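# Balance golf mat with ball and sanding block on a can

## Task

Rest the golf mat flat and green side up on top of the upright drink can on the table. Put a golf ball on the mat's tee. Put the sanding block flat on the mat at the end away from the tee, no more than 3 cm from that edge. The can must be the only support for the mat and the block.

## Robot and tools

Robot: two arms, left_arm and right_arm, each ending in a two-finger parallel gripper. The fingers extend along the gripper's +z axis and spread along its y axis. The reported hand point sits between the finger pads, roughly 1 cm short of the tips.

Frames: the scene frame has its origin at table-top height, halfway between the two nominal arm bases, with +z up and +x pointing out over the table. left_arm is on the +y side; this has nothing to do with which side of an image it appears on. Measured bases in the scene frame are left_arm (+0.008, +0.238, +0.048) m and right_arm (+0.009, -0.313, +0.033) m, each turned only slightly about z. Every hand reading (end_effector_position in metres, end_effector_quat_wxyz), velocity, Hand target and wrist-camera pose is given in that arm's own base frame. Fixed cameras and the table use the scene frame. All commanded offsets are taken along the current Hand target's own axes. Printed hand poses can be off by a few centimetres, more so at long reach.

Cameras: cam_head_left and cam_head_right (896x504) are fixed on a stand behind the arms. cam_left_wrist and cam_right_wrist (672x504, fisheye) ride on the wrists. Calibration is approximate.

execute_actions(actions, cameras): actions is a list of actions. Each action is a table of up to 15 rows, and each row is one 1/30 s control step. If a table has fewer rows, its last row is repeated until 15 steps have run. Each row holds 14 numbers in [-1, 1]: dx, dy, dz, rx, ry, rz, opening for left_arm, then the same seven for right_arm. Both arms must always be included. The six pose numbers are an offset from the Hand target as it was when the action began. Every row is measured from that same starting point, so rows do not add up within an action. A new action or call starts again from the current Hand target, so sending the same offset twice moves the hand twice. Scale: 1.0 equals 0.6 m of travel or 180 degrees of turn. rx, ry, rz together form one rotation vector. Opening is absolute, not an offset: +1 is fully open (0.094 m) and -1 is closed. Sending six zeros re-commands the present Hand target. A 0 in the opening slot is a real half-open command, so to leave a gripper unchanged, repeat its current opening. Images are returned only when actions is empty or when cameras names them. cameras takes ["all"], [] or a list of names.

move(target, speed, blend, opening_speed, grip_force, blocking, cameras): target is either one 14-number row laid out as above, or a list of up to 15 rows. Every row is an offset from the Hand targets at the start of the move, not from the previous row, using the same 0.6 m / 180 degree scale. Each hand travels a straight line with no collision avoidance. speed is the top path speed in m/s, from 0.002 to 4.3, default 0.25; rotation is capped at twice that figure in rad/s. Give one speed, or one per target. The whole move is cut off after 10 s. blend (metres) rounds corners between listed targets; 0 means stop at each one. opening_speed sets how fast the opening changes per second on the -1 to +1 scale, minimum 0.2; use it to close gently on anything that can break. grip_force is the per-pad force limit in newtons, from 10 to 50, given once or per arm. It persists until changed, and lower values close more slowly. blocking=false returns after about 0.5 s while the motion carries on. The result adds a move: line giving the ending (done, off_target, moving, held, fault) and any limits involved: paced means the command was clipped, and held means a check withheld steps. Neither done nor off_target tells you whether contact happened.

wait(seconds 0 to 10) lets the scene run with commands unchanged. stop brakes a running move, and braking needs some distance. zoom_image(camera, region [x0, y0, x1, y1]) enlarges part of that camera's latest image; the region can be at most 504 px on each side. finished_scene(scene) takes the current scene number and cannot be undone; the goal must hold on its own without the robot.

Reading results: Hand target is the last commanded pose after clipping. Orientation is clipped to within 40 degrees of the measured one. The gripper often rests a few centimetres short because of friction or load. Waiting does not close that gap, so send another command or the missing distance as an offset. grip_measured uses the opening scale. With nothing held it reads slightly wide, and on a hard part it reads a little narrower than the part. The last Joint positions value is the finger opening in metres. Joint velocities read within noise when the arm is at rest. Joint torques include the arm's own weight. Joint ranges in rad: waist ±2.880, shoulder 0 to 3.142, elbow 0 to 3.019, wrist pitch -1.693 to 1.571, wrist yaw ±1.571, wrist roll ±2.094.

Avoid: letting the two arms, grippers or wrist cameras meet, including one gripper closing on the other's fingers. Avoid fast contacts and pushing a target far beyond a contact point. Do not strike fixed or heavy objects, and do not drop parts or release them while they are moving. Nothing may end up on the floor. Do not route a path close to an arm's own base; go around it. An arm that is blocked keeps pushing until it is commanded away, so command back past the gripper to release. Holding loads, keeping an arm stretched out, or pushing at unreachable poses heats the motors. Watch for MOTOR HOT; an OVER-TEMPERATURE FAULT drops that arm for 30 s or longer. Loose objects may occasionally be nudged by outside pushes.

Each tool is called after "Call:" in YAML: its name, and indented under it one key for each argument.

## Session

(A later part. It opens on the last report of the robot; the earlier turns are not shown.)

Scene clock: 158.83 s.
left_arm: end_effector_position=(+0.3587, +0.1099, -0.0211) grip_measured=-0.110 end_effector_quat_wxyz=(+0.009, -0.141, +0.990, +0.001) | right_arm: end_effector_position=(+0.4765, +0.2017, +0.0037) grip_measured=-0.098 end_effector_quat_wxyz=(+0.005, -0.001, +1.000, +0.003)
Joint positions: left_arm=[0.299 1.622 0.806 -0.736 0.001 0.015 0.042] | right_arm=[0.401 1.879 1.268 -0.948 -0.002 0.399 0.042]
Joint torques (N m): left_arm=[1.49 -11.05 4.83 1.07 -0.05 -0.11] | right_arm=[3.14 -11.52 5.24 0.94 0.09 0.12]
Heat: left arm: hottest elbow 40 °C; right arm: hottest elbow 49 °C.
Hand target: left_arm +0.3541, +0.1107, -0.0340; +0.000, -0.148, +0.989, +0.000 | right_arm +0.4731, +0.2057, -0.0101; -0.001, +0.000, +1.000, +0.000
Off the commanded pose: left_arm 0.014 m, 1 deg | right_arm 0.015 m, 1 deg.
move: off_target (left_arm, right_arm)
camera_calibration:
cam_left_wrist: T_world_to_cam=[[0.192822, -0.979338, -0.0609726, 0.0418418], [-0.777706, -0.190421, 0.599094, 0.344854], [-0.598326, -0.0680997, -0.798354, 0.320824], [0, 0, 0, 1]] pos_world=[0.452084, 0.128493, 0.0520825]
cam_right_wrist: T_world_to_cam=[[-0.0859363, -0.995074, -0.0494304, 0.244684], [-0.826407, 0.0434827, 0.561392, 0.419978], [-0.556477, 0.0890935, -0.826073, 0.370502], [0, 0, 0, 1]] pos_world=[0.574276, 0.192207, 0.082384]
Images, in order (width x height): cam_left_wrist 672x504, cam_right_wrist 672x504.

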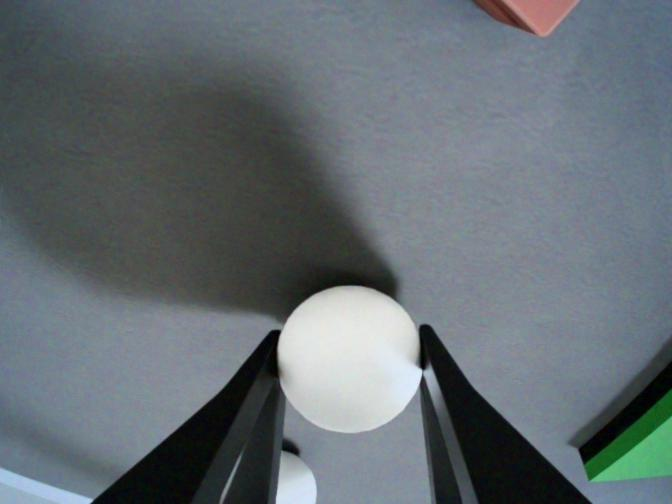

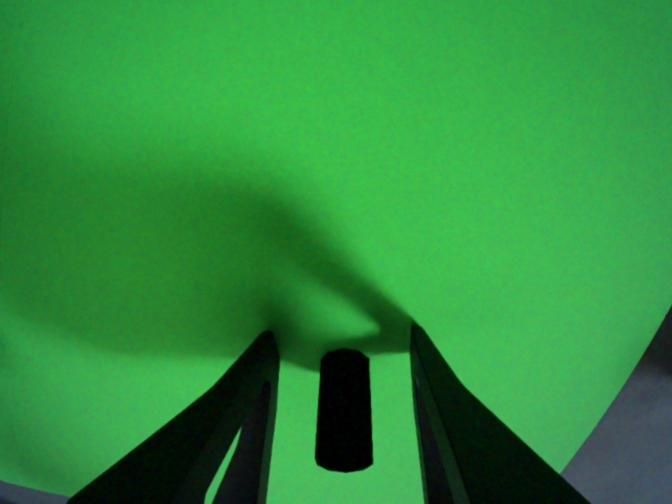

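Call:
move:
  target:
    - [0,0,0.003,0,0,0,-0.22,0,0,0.008,0,0,0,-0.1]
    - [0,0,0.003,0,0,0,0.5,0,0,0.008,0,0,0,-0.1]
  speed: 0.05
  opening_speed: 0.25
  cameras: ["cam_left_wrist"]

Scene clock: 164.13 s.
left_arm: end_effector_position=(+0.3591, +0.1100, -0.0267) grip_measured=+0.497 end_effector_quat_wxyz=(+0.007, -0.141, +0.990, +0.001) | right_arm: end_effector_position=(+0.4785, +0.2026, +0.0035) grip_measured=-0.098 end_effector_quat_wxyz=(+0.009, -0.001, +1.000, +0.005)
Joint positions: left_arm=[0.299 1.638 0.806 -0.724 0.001 0.015 0.07] | right_arm=[0.401 1.88 1.268 -0.938 -0.002 0.399 0.042]
Joint torques (N m): left_arm=[1.55 -12.34 4.79 0.8 -0.04 -0.1] | right_arm=[2.49 -10.7 5.12 1.1 0.07 0.06]
Heat: left arm: hottest elbow 40 °C; right arm: hottest elbow 48 °C.
Hand target: left_arm +0.3541, +0.1108, -0.0358; +0.000, -0.148, +0.989, +0.000 | right_arm +0.4731, +0.2057, -0.0149; -0.001, +0.000, +1.000, +0.000
Off the commanded pose: left_arm 0.010 m, 1 deg | right_arm 0.020 m, 1 deg.
move: off_target (right_arm); target 2's new opening was sent with left_arm's hand 0.016 m and 1 deg from that target
camera_calibration:
cam_left_wrist: T_world_to_cam=[[0.192542, -0.979423, -0.0604884, 0.0416453], [-0.775338, -0.189626, 0.602406, 0.347758], [-0.601481, -0.0690896, -0.795894, 0.317825], [0, 0, 0, 1]] pos_world=[0.452777, 0.128691, 0.0459832]
Images, in order (width x height): cam_left_wrist 672x504.

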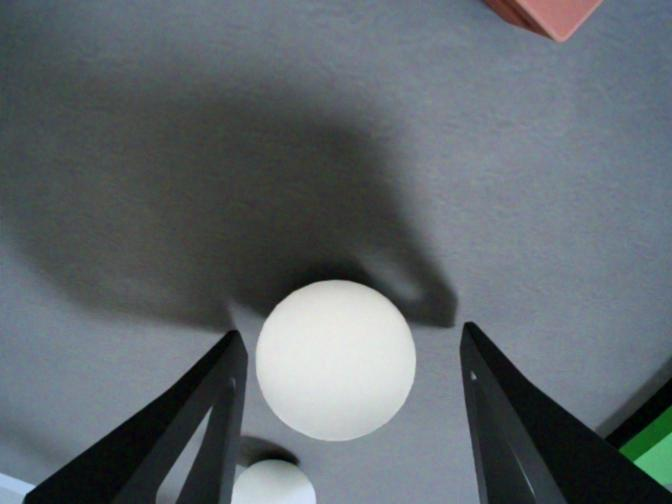

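Call:
move:
  target: [0,0,-0.2,0,0,0,0.5,0,0,0,0,0,0,-0.1]
  speed: 0.12
  cameras: ["cam_left_wrist","cam_right_wrist","cam_head_right"]

Scene clock: 167.00 s.
left_arm: end_effector_position=(+0.3389, +0.1037, +0.0682) grip_measured=+0.498 end_effector_quat_wxyz=(-0.019, -0.141, +0.990, -0.004) | right_arm: end_effector_position=(+0.4785, +0.2026, +0.0035) grip_measured=-0.098 end_effector_quat_wxyz=(+0.009, -0.001, +1.000, +0.005)
Joint positions: left_arm=[0.299 1.435 0.887 -1.061 0.001 0.015 0.07] | right_arm=[0.401 1.88 1.268 -0.938 -0.002 0.399 0.042]
Joint torques (N m): left_arm=[1.61 -13.04 9.72 -0.25 -0.05 -0.13] | right_arm=[2.08 -11.05 5.11 1.16 0.09 0.07]
Heat: left arm: hottest elbow 40 °C; right arm: hottest elbow 48 °C.
Hand target: left_arm +0.3541, +0.1107, +0.0842; +0.000, -0.147, +0.989, +0.000 | right_arm +0.4731, +0.2057, -0.0149; -0.001, +0.000, +1.000, +0.000
Off the commanded pose: left_arm 0.023 m, 2 deg | right_arm 0.019 m, 1 deg.
move: off_target (left_arm, right_arm)
camera_calibration:
cam_left_wrist: T_world_to_cam=[[0.18969, -0.980301, -0.0550185, 0.045885], [-0.744434, -0.180133, 0.642938, 0.259528], [-0.640184, -0.0810011, -0.763939, 0.393003], [0, 0, 0, 1]] pos_world=[0.436092, 0.123564, 0.135895]
cam_right_wrist: T_world_to_cam=[[-0.0854936, -0.994899, -0.053549, 0.245472], [-0.830931, 0.041541, 0.554822, 0.424319], [-0.549767, 0.0919293, -0.830244, 0.367596], [0, 0, 0, 1]] pos_world=[0.575659, 0.1928, 0.0829174]
Images, in order (width x height): cam_head_right 896x504, cam_left_wrist 672x504, cam_right_wrist 672x504.

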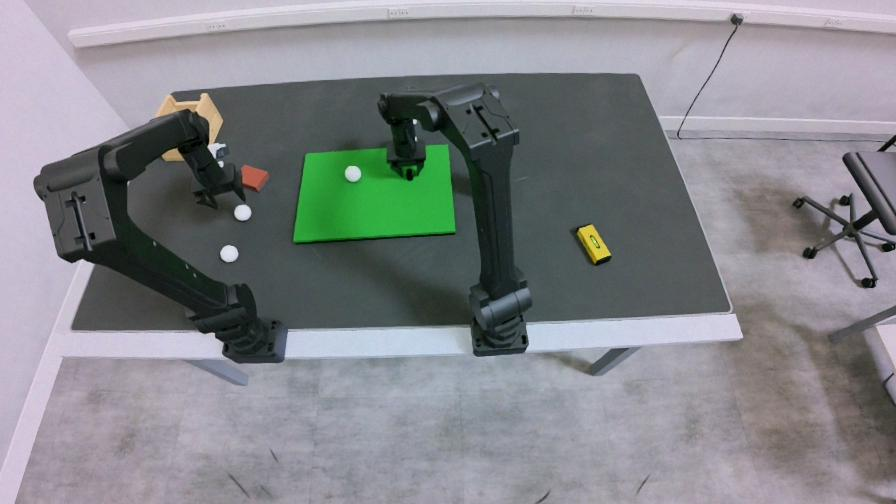

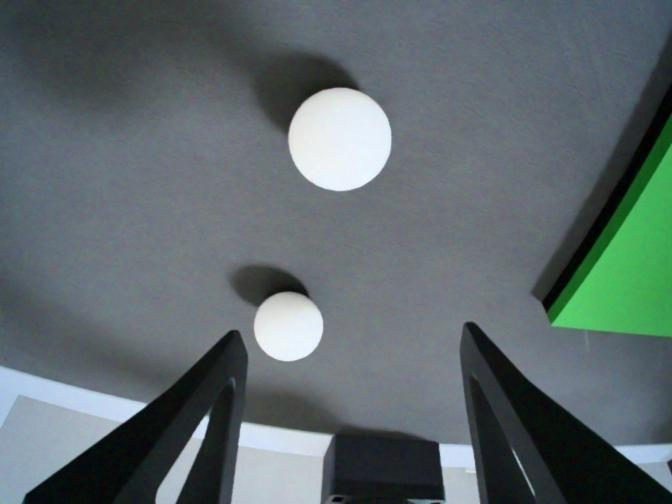

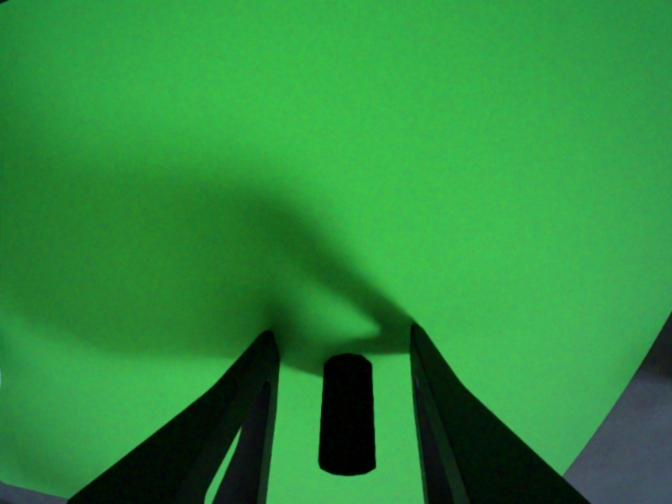

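Call:
move:
  target:
    - [-0.0463,-0.5212,-0.0267,0,0,-0.322,0.5,0,0,-0.01,0,0,0,-0.85]
    - [-0.0463,-0.5212,0.1603,0,0,-0.322,0.5,0,0,-0.01,0,0,0,-0.85]
    - [-0.0463,-0.5212,0.1603,0,0,-0.322,-0.22,0,0,-0.01,0,0,0,-0.85]
  speed: [0.2,0.12,0.1]
  opening_speed: 0.5
  blend: [0.01,0,0]
  cameras: ["cam_left_wrist","cam_right_wrist","cam_head_right"]

Scene clock: 177.90 s.
left_arm: end_effector_position=(+0.4743, -0.1795, -0.0007) grip_measured=-0.107 end_effector_quat_wxyz=(+0.003, -0.607, +0.795, -0.006) | right_arm: end_effector_position=(+0.4787, +0.2023, +0.0032) grip_measured=-0.751 end_effector_quat_wxyz=(+0.011, -0.002, +1.000, +0.002)
Joint positions: left_arm=[-0.36 1.864 1.23 -0.924 0.002 -1.664 0.042] | right_arm=[0.403 1.88 1.267 -0.936 0.006 0.399 0.012]
Joint torques (N m): left_arm=[1.32 -17.44 6 0.58 -0.24 -0.1] | right_arm=[3.02 -12.4 5.59 0.31 -0.23 0.1]
Heat: left arm: hottest elbow 41 °C; right arm: hottest elbow 47 °C.
Hand target: left_arm +0.4721, -0.1802, -0.0120; +0.000, -0.608, +0.794, +0.000 | right_arm +0.4730, +0.2058, -0.0089; -0.001, +0.000, +1.000, +0.000
Off the commanded pose: left_arm 0.012 m, 1 deg | right_arm 0.014 m, 1 deg.
move: off_target (left_arm, right_arm); blend cut to 0 m at target 1; target 3's new opening was sent with left_arm's hand 0.012 m and 1 deg from that target
camera_calibration:
cam_left_wrist: T_world_to_cam=[[0.935842, -0.349186, -0.0476251, -0.501935], [-0.247778, -0.748033, 0.615673, 0.0161064], [-0.250609, -0.564373, -0.786561, 0.132487], [0, 0, 0, 1]] pos_world=[0.506925, -0.0884481, 0.0703885]
cam_right_wrist: T_world_to_cam=[[-0.0831594, -0.995444, -0.0466442, 0.244174], [-0.833428, 0.0438112, 0.550889, 0.425329], [-0.546336, 0.0846862, -0.833274, 0.367286], [0, 0, 0, 1]] pos_world=[0.575448, 0.193324, 0.0831297]
Images, in order (width x height): cam_head_right 896x504, cam_left_wrist 672x504, cam_right_wrist 672x504.

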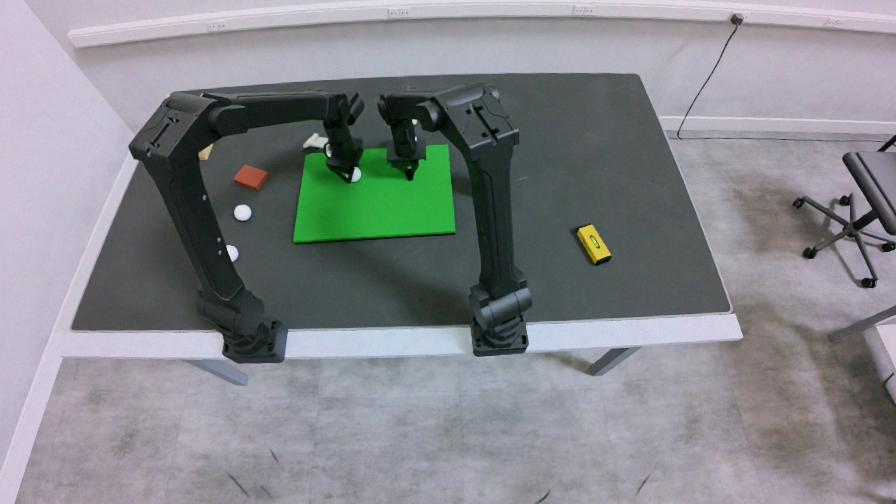

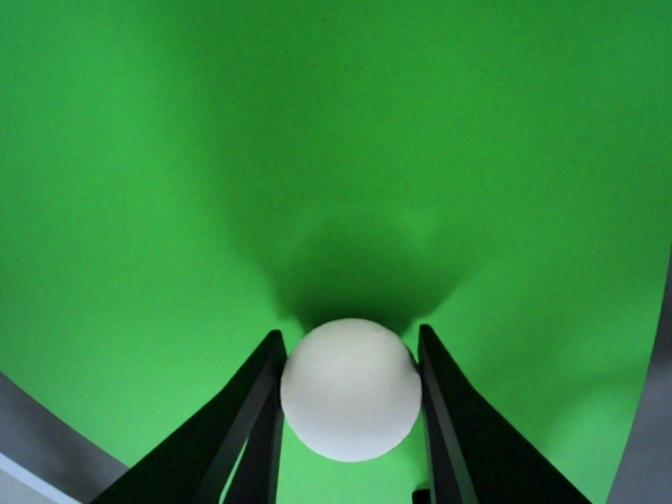

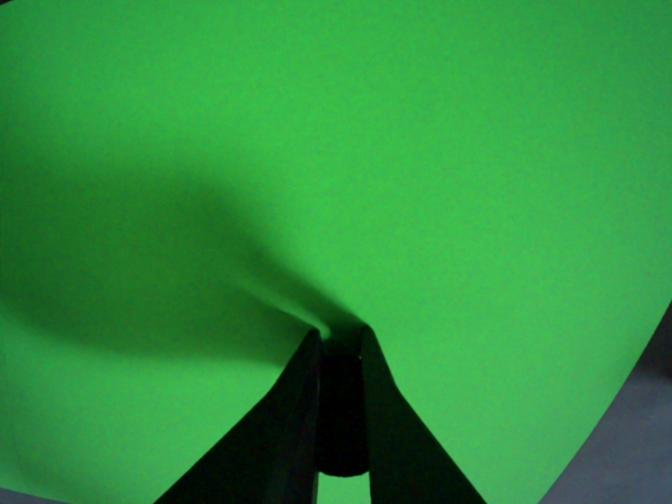

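Call:
move:
  target:
    - [0,0,-0.1833,0,0,0,-0.22,0,0,0,0,0,0,-0.85]
    - [-0.2618,0.3757,-0.1833,0,0,0.383,-0.22,0,0,0,0,0,0,-0.85]
    - [-0.2618,0.3757,0.0367,0,0,0.383,-0.22,0,0,-0.1,0,0,0,-0.85]
  speed: [0.2,0.2,0.07]
  blend: [0.02,0.01,0]
  cameras: ["all"]

Scene clock: 187.00 s.
left_arm: end_effector_position=(+0.2971, +0.0280, -0.0270) grip_measured=-0.107 end_effector_quat_wxyz=(+0.003, -0.052, +0.999, +0.002) | right_arm: end_effector_position=(+0.4574, +0.1954, +0.0135) grip_measured=-0.751 end_effector_quat_wxyz=(-0.026, +0.007, +1.000, -0.012)
Joint positions: left_arm=[0.094 1.472 0.597 -0.69 -0.003 -0.01 0.042] | right_arm=[0.405 1.859 1.267 -1.036 0 0.418 0.012]
Joint torques (N m): left_arm=[2.08 -9.05 4.72 1.05 0.12 0.03] | right_arm=[2.14 -16.32 9.1 -1.4 -0.01 -0.09]
Heat: left arm: hottest elbow 41 °C; right arm: hottest elbow 46 °C.
Hand target: left_arm +0.2953, +0.0300, -0.0339; +0.000, -0.052, +0.999, +0.000 | right_arm +0.4731, +0.2058, +0.0511; -0.001, +0.000, +1.000, +0.000
Off the commanded pose: left_arm 0.008 m, 0 deg | right_arm 0.042 m, 3 deg.
move: off_target (right_arm)
camera_calibration:
cam_left_wrist: T_world_to_cam=[[0.0135971, -0.997879, -0.0636597, 0.0268758], [-0.791686, -0.0496328, 0.608909, 0.285381], [-0.610777, 0.0421191, -0.790682, 0.274503], [0, 0, 0, 1]] pos_world=[0.393227, 0.0294213, 0.044984]
cam_right_wrist: T_world_to_cam=[[-0.103477, -0.994537, -0.013726, 0.244694], [-0.788476, 0.0736095, 0.610645, 0.375073], [-0.606298, 0.0740102, -0.791786, 0.393787], [0, 0, 0, 1]] pos_world=[0.559808, 0.186604, 0.0861169]

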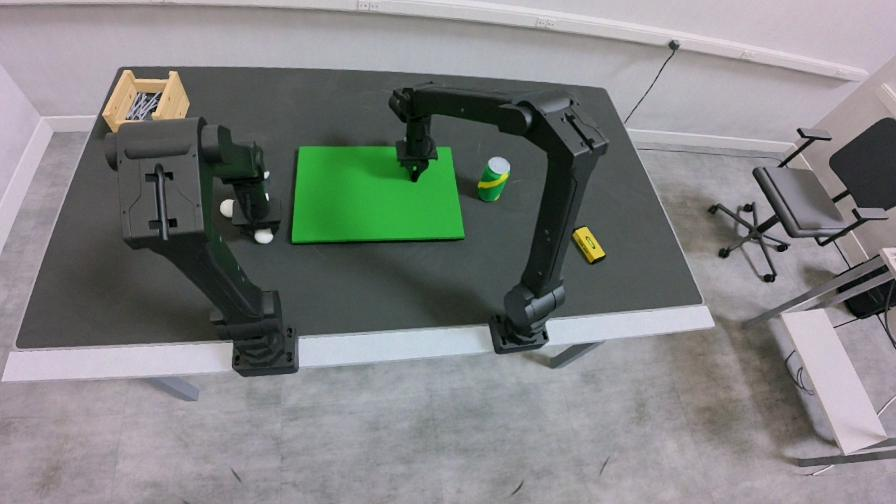

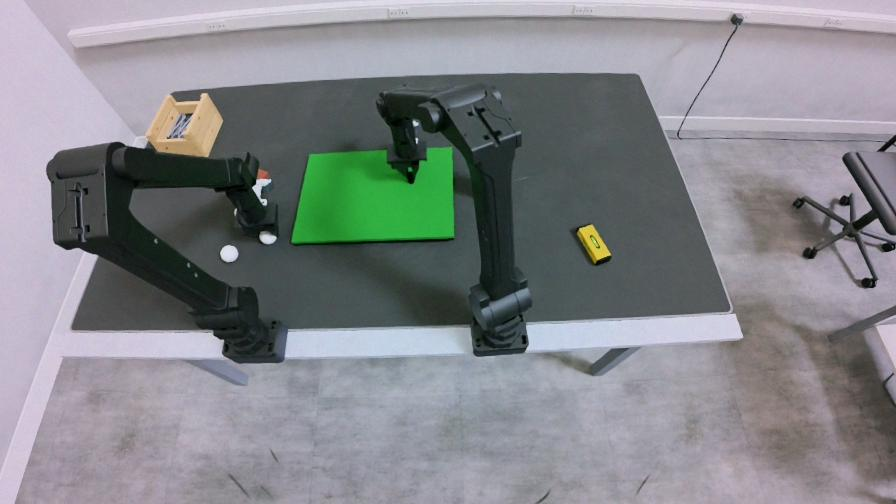

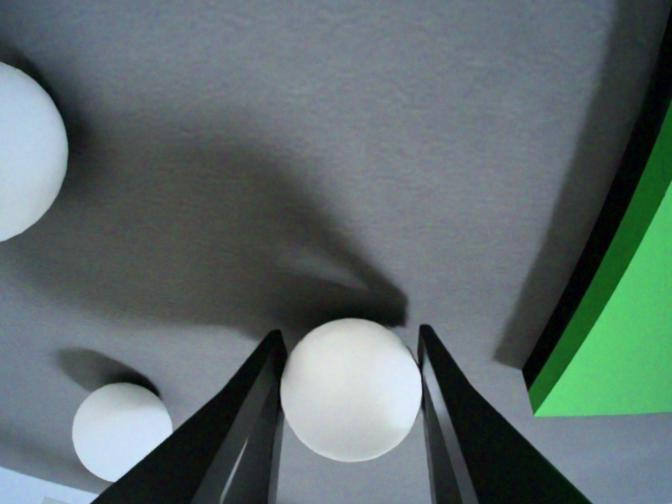

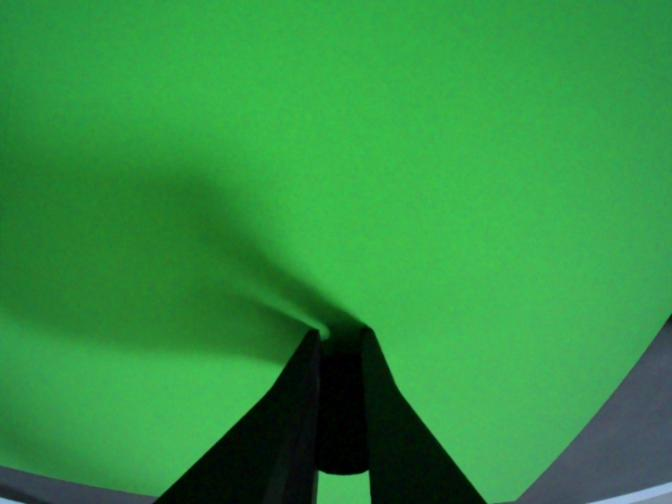

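Call:
move:
  target:
    - [0,0,0.002,0,0,0,-0.22,0,0,0,0,0,0,-0.85]
    - [0,0,0.002,0,0,0,0.5,0,0,0,0,0,0,-0.85]
    - [0,0,-0.2,0,0,0,0.5,0,0,0,0,0,0,-0.85]
  speed: [0.05,0.05,0.12]
  opening_speed: 0.3
  cameras: ["cam_head_left","cam_left_wrist"]

Scene clock: 193.60 s.
left_arm: end_effector_position=(+0.2785, +0.0262, +0.0693) grip_measured=+0.498 end_effector_quat_wxyz=(-0.020, -0.051, +0.998, +0.001) | right_arm: end_effector_position=(+0.4574, +0.1954, +0.0135) grip_measured=-0.751 end_effector_quat_wxyz=(-0.026, +0.007, +1.000, -0.012)
Joint positions: left_arm=[0.094 1.233 0.703 -1.081 -0.003 -0.009 0.07] | right_arm=[0.405 1.859 1.267 -1.036 0 0.418 0.012]
Joint torques (N m): left_arm=[2.32 -9.82 9.95 -0.32 0.11 0.03] | right_arm=[2.2 -16.03 9.11 -1.25 0.03 -0.14]
Heat: left arm: hottest elbow 41 °C; right arm: hottest elbow 46 °C.
Hand target: left_arm +0.2952, +0.0299, +0.0860; +0.000, -0.052, +0.999, +0.000 | right_arm +0.4731, +0.2058, +0.0511; -0.001, +0.000, +1.000, +0.000
Off the commanded pose: left_arm 0.024 m, 2 deg | right_arm 0.042 m, 3 deg.
move: off_target (left_arm, right_arm)
camera_calibration:
cam_left_wrist: T_world_to_cam=[[0.0103537, -0.998154, -0.0598507, 0.0321315], [-0.762355, -0.0466116, 0.645478, 0.201121], [-0.647076, 0.0389444, -0.76143, 0.347492], [0, 0, 0, 1]] pos_world=[0.377847, 0.0279138, 0.136695]
Images, in order (width x height): cam_head_left 896x504, cam_left_wrist 672x504.

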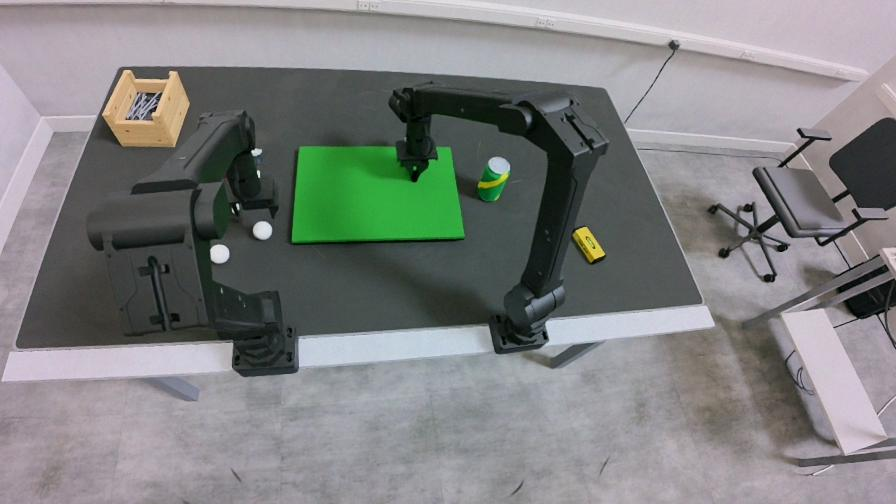

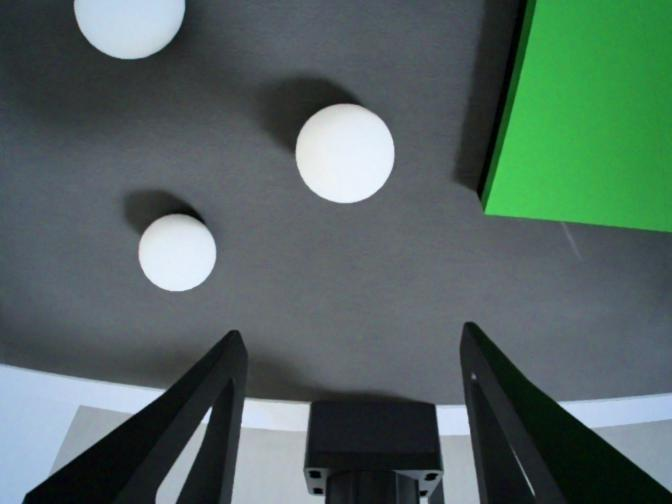

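Call:
move:
  target: [0,0,0,0,0,0,0.5,-0.025,0,-0.15,0,-0.02,0,-0.85]
  speed: 0.06
  cameras: ["all"]

Scene clock: 197.23 s.
left_arm: end_effector_position=(+0.2785, +0.0262, +0.0693) grip_measured=+0.498 end_effector_quat_wxyz=(-0.020, -0.051, +0.998, +0.001) | right_arm: end_effector_position=(+0.4612, +0.1893, +0.0843) grip_measured=-0.751 end_effector_quat_wxyz=(-0.020, +0.006, +0.999, -0.031)
Joint positions: left_arm=[0.094 1.233 0.703 -1.081 -0.003 -0.009 0.07] | right_arm=[0.405 1.775 1.355 -1.213 0.041 0.419 0.012]
Joint torques (N m): left_arm=[2.08 -9.7 9.88 -0.38 0.13 0.03] | right_arm=[0.62 -16.97 11.96 -0.68 -0.51 -0.13]
Heat: left arm: hottest elbow 41 °C; right arm: hottest elbow 47 °C.
Hand target: left_arm +0.2952, +0.0299, +0.0860; +0.000, -0.052, +0.999, +0.000 | right_arm +0.4882, +0.2058, +0.1410; +0.031, +0.000, +1.000, +0.000
Off the commanded pose: left_arm 0.024 m, 2 deg | right_arm 0.065 m, 7 deg.
move: off_target (left_arm, right_arm)
camera_calibration:
cam_left_wrist: T_world_to_cam=[[0.0103537, -0.998154, -0.0598507, 0.0321315], [-0.762355, -0.0466116, 0.645478, 0.201121], [-0.647076, 0.0389444, -0.76143, 0.347492], [0, 0, 0, 1]] pos_world=[0.377847, 0.0279138, 0.136695]
cam_right_wrist: T_world_to_cam=[[-0.101448, -0.994536, 0.0246314, 0.235775], [-0.795671, 0.0959755, 0.598077, 0.335475], [-0.597173, 0.0410755, -0.80106, 0.455378], [0, 0, 0, 1]] pos_world=[0.562786, 0.183585, 0.158338]

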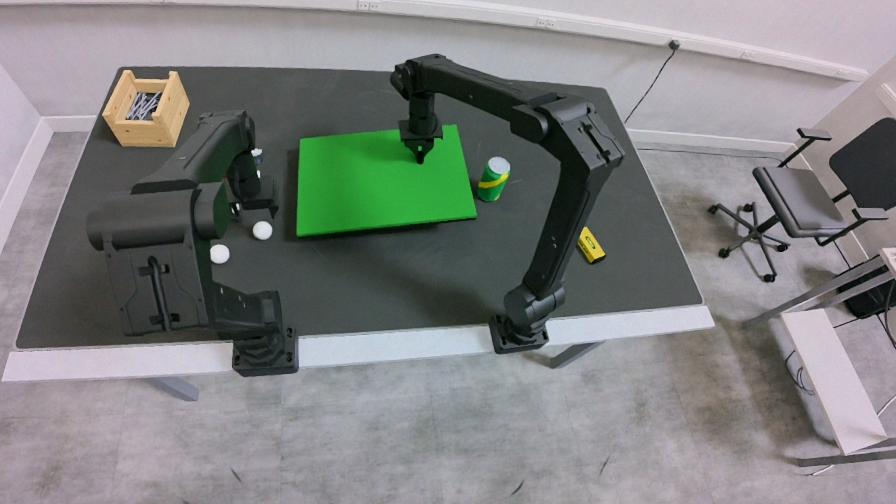

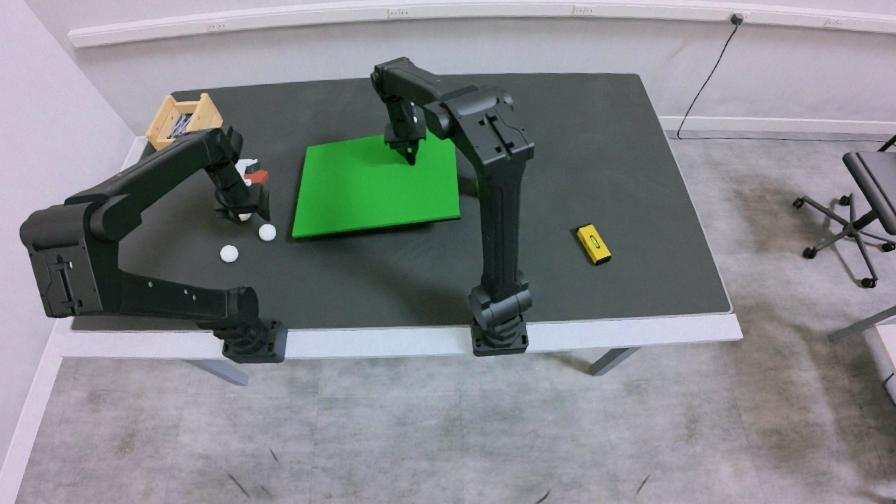

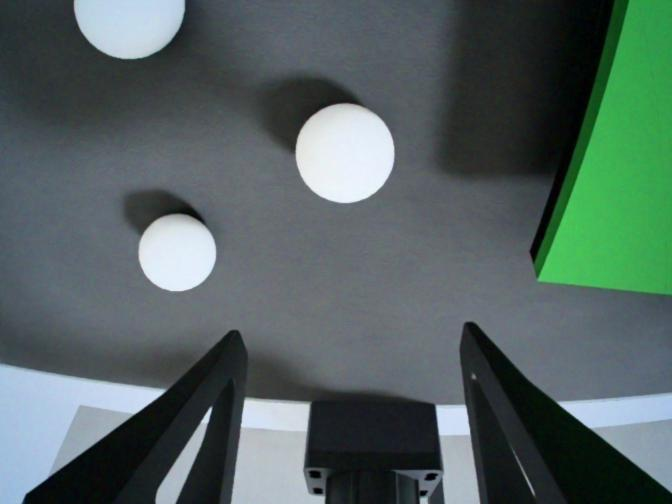

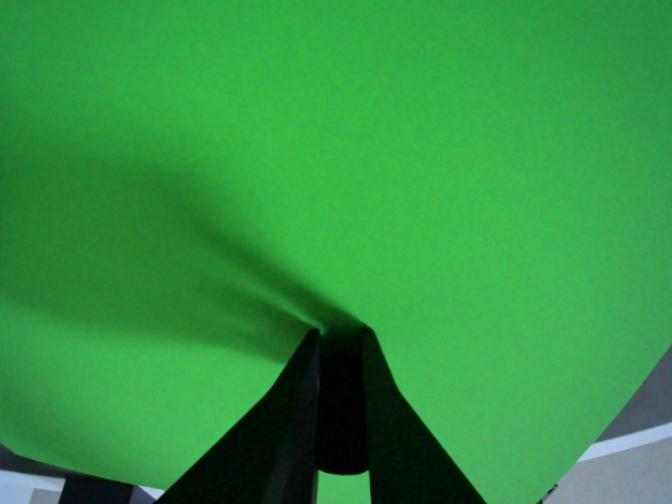

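Call:
move:
  target: [-0.338,0.1068,-0.0733,0,0,-0.333,0.7,-0.0084,0,-0.135,-0.0194,-0.0128,0,-0.85]
  speed: 0.15
  cameras: ["all"]

Scene clock: 215.80 s.
left_arm: end_effector_position=(+0.4757, +0.1074, +0.1242) grip_measured=+0.698 end_effector_quat_wxyz=(-0.005, -0.537, +0.844, +0.003) | right_arm: end_effector_position=(+0.4646, +0.1974, +0.1572) grip_measured=-0.751 end_effector_quat_wxyz=(-0.006, +0.002, +1.000, -0.006)
Joint positions: left_arm=[0.222 1.68 1.34 -1.243 -0.002 -0.911 0.08] | right_arm=[0.405 1.7 1.456 -1.342 0.006 0.41 0.012]
Joint torques (N m): left_arm=[2.14 -15.62 10.96 -0.27 -0.01 -0.09] | right_arm=[0.62 -16.73 13.07 -0.35 -0.68 -0.22]
Heat: left arm: hottest elbow 43 °C; right arm: hottest elbow 51 °C.
Hand target: left_arm +0.4903, +0.1147, +0.1301; +0.000, -0.544, +0.839, +0.000 | right_arm +0.4882, +0.2058, +0.2222; +0.051, -0.001, +0.998, +0.030
Off the commanded pose: left_arm 0.017 m, 1 deg | right_arm 0.070 m, 8 deg.
move: off_target (left_arm, right_arm)
camera_calibration:
cam_left_wrist: T_world_to_cam=[[0.861652, -0.502596, -0.0703822, -0.342496], [-0.357508, -0.699556, 0.618716, 0.200705], [-0.3602, -0.507956, -0.782455, 0.438581], [0, 0, 0, 1]] pos_world=[0.524843, 0.191047, 0.194885]
cam_right_wrist: T_world_to_cam=[[-0.0935731, -0.995177, -0.0294322, 0.247366], [-0.813445, 0.0593733, 0.578604, 0.312334], [-0.574066, 0.0780833, -0.815077, 0.499614], [0, 0, 0, 1]] pos_world=[0.564025, 0.188617, 0.233787]

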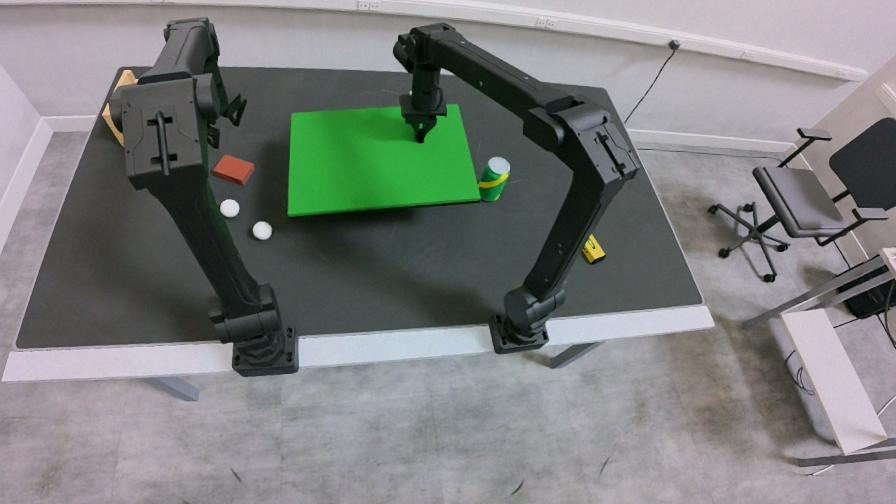

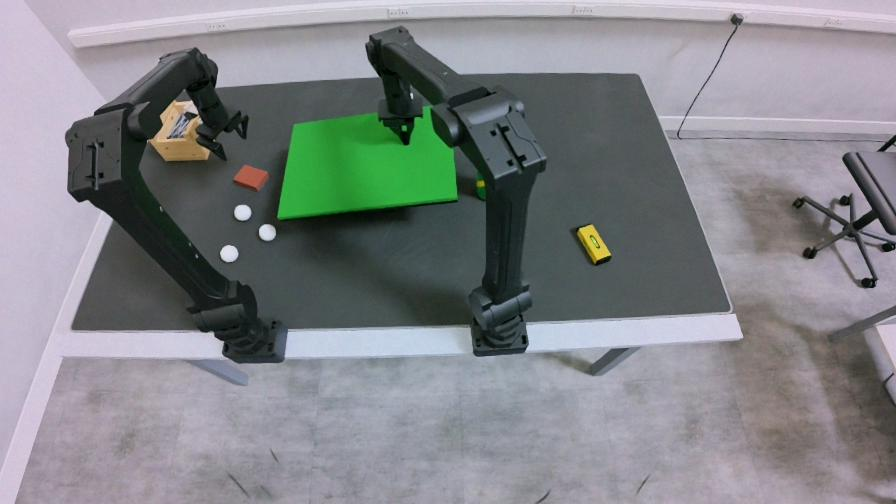

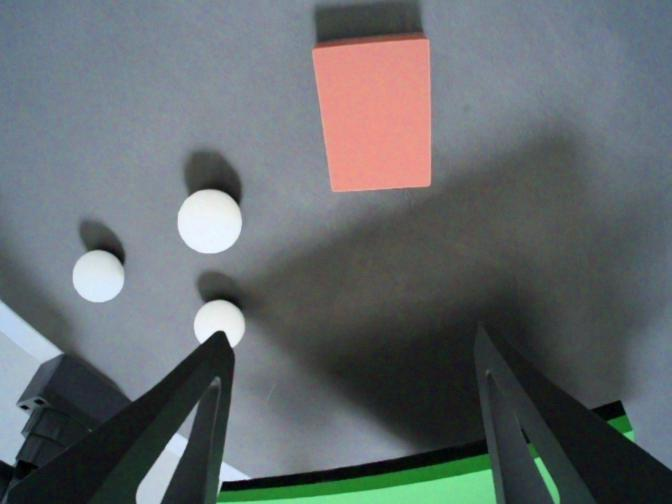

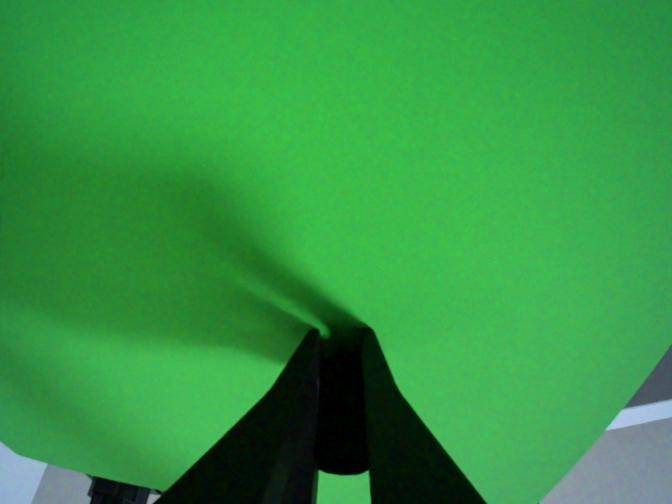

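Call:
move:
  target: [-0.0108,0.0017,0.1417,0,0,0,0.7,0.0208,-0.6068,-0.0638,-0.005,-0.0108,0,-0.85]
  speed: 0.12
  cameras: ["all"]

Scene clock: 227.67 s.
left_arm: end_effector_position=(+0.4950, +0.1173, +0.0596) grip_measured=+0.698 end_effector_quat_wxyz=(+0.010, -0.542, +0.841, -0.002) | right_arm: end_effector_position=(+0.4549, -0.1554, +0.2015) grip_measured=-0.751 end_effector_quat_wxyz=(+0.037, +0.003, +0.998, +0.040)
Joint positions: left_arm=[0.233 1.779 1.29 -1.062 -0.002 -0.912 0.08] | right_arm=[-0.365 1.579 1.421 -1.371 -0.102 -0.356 0.012]
Joint torques (N m): left_arm=[2.2 -17.14 6.45 0.81 -0.01 0] | right_arm=[1.14 -11.16 12.96 -0.81 -0.7 -0.1]
Heat: left arm: hottest elbow 43 °C; right arm: hottest elbow 53 °C.
Hand target: left_arm +0.4919, +0.1212, +0.0449; +0.000, -0.544, +0.839, +0.000 | right_arm +0.4737, -0.1600, +0.2369; +0.068, -0.001, +0.997, +0.038
Off the commanded pose: left_arm 0.015 m, 1 deg | right_arm 0.040 m, 4 deg.
move: off_target (left_arm, right_arm)
camera_calibration:
cam_left_wrist: T_world_to_cam=[[0.869208, -0.492213, -0.0469386, -0.365063], [-0.368465, -0.708119, 0.60233, 0.261974], [-0.329713, -0.506255, -0.796866, 0.385656], [0, 0, 0, 1]] pos_world=[0.541, 0.20106, 0.132386]
cam_right_wrist: T_world_to_cam=[[-0.0885826, -0.987763, -0.128363, -0.0845724], [-0.860481, 0.0109743, 0.509364, 0.327504], [-0.501722, 0.155575, -0.850924, 0.544162], [0, 0, 0, 1]] pos_world=[0.547338, -0.17179, 0.285365]

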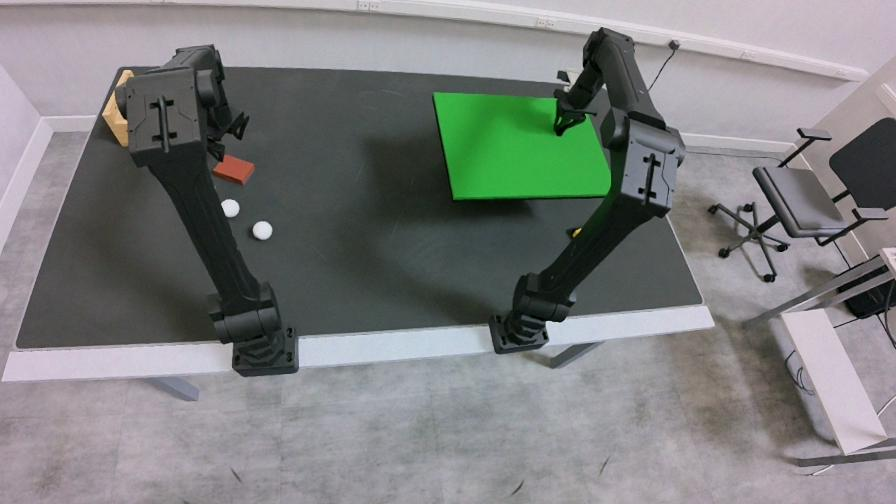

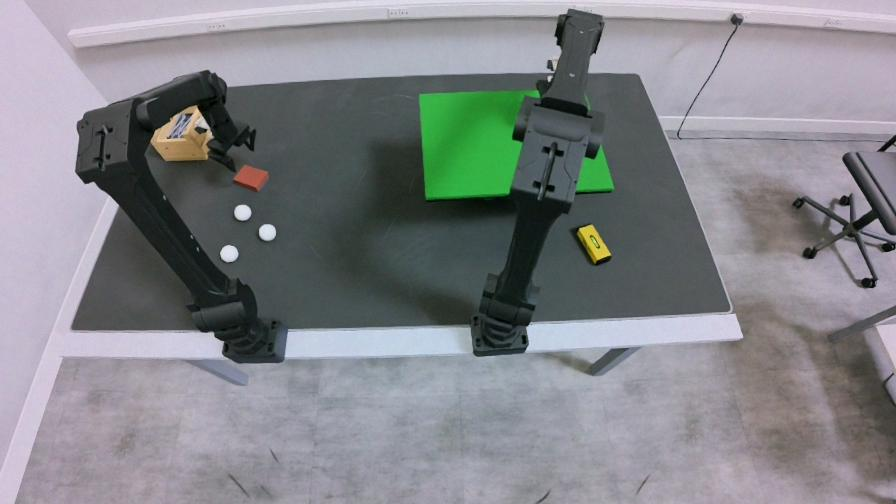

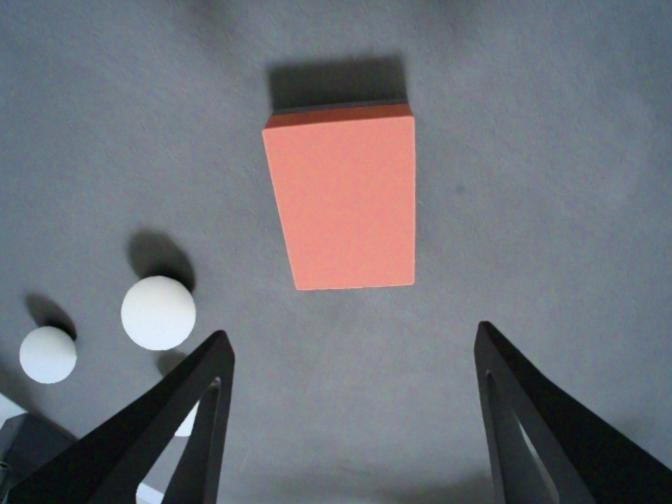

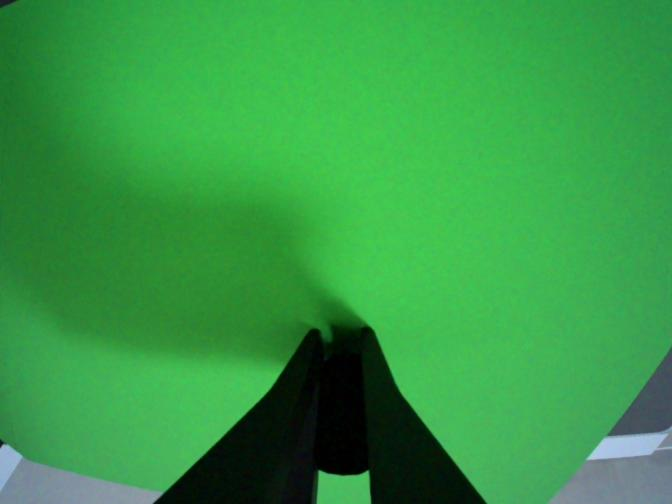

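Call:
move:
  target:
    - [-0.0024,0,0.14,0,0,0,0.7,0.0185,-0.0007,0.0733,0.0242,0.0165,0,-0.85]
    - [-0.0024,0,0.14,0,0,0,0.1,0.0185,-0.0007,0.0733,0.0242,0.0165,0,-0.85]
  speed: 0.08
  opening_speed: 0.4
  cameras: ["all"]

Scene clock: 236.07 s.
left_arm: end_effector_position=(+0.4966, +0.1190, -0.0265) grip_measured=+0.226 end_effector_quat_wxyz=(+0.007, -0.543, +0.840, -0.002) | right_arm: end_effector_position=(+0.4630, -0.1621, +0.1830) grip_measured=-0.751 end_effector_quat_wxyz=(+0.030, -0.001, +1.000, -0.002)
Joint positions: left_arm=[0.236 1.912 1.221 -0.865 -0.001 -0.912 0.058] | right_arm=[-0.342 1.603 1.402 -1.311 -0.017 -0.344 0.012]
Joint torques (N m): left_arm=[1.9 -17.96 5.7 0.77 -0.04 0.02] | right_arm=[1.32 -12.16 8.01 0.46 -0.47 0.13]
Heat: left arm: hottest elbow 42 °C; right arm: hottest elbow 54 °C.
Hand target: left_arm +0.4926, +0.1224, -0.0390; +0.000, -0.544, +0.839, +0.000 | right_arm +0.4686, -0.1569, +0.1918; +0.042, +0.001, +0.999, +0.000
Off the commanded pose: left_arm 0.014 m, 1 deg | right_arm 0.012 m, 1 deg.
move: off_target (left_arm, right_arm); target 2's new opening was sent with left_arm's hand 0.014 m and 1 deg from that target
camera_calibration:
cam_left_wrist: T_world_to_cam=[[0.870284, -0.49, -0.0500526, -0.370546], [-0.363965, -0.708227, 0.604933, 0.313443], [-0.331866, -0.508246, -0.794702, 0.319798], [0, 0, 0, 1]] pos_world=[0.542693, 0.202958, 0.0459856]
cam_right_wrist: T_world_to_cam=[[-0.0833328, -0.995591, -0.0430587, -0.112149], [-0.853552, 0.0490104, 0.518698, 0.345244], [-0.514301, 0.0799774, -0.853872, 0.527568], [0, 0, 0, 1]] pos_world=[0.556666, -0.170769, 0.266569]

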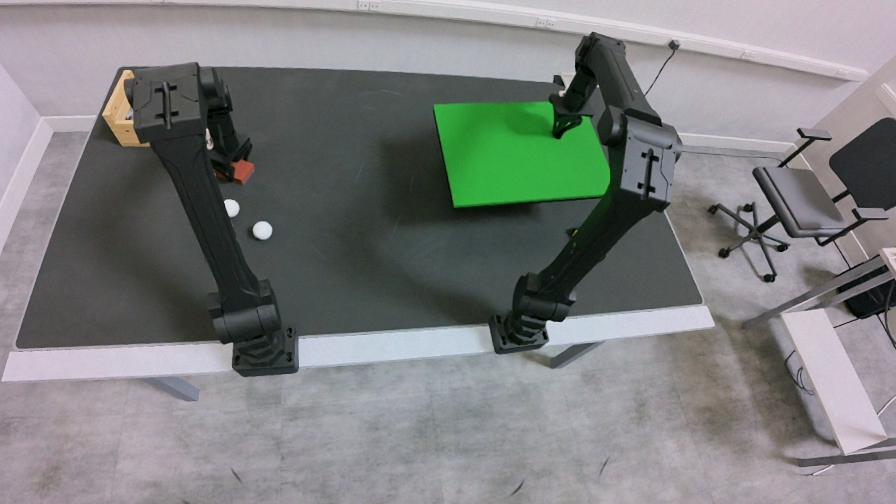

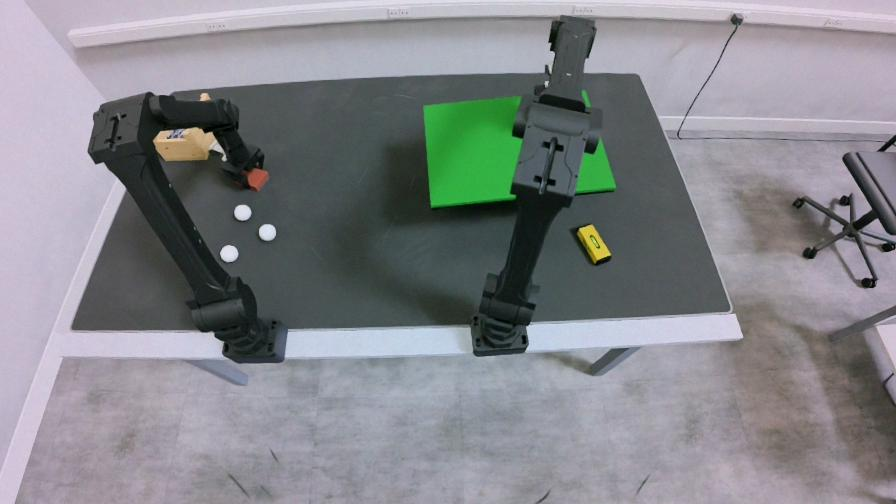

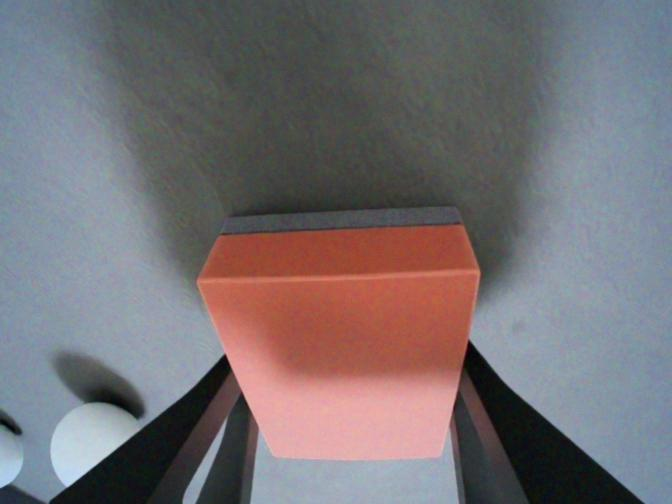

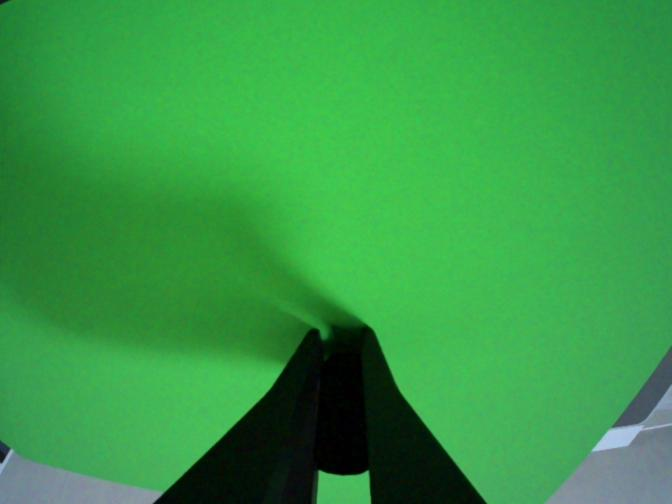

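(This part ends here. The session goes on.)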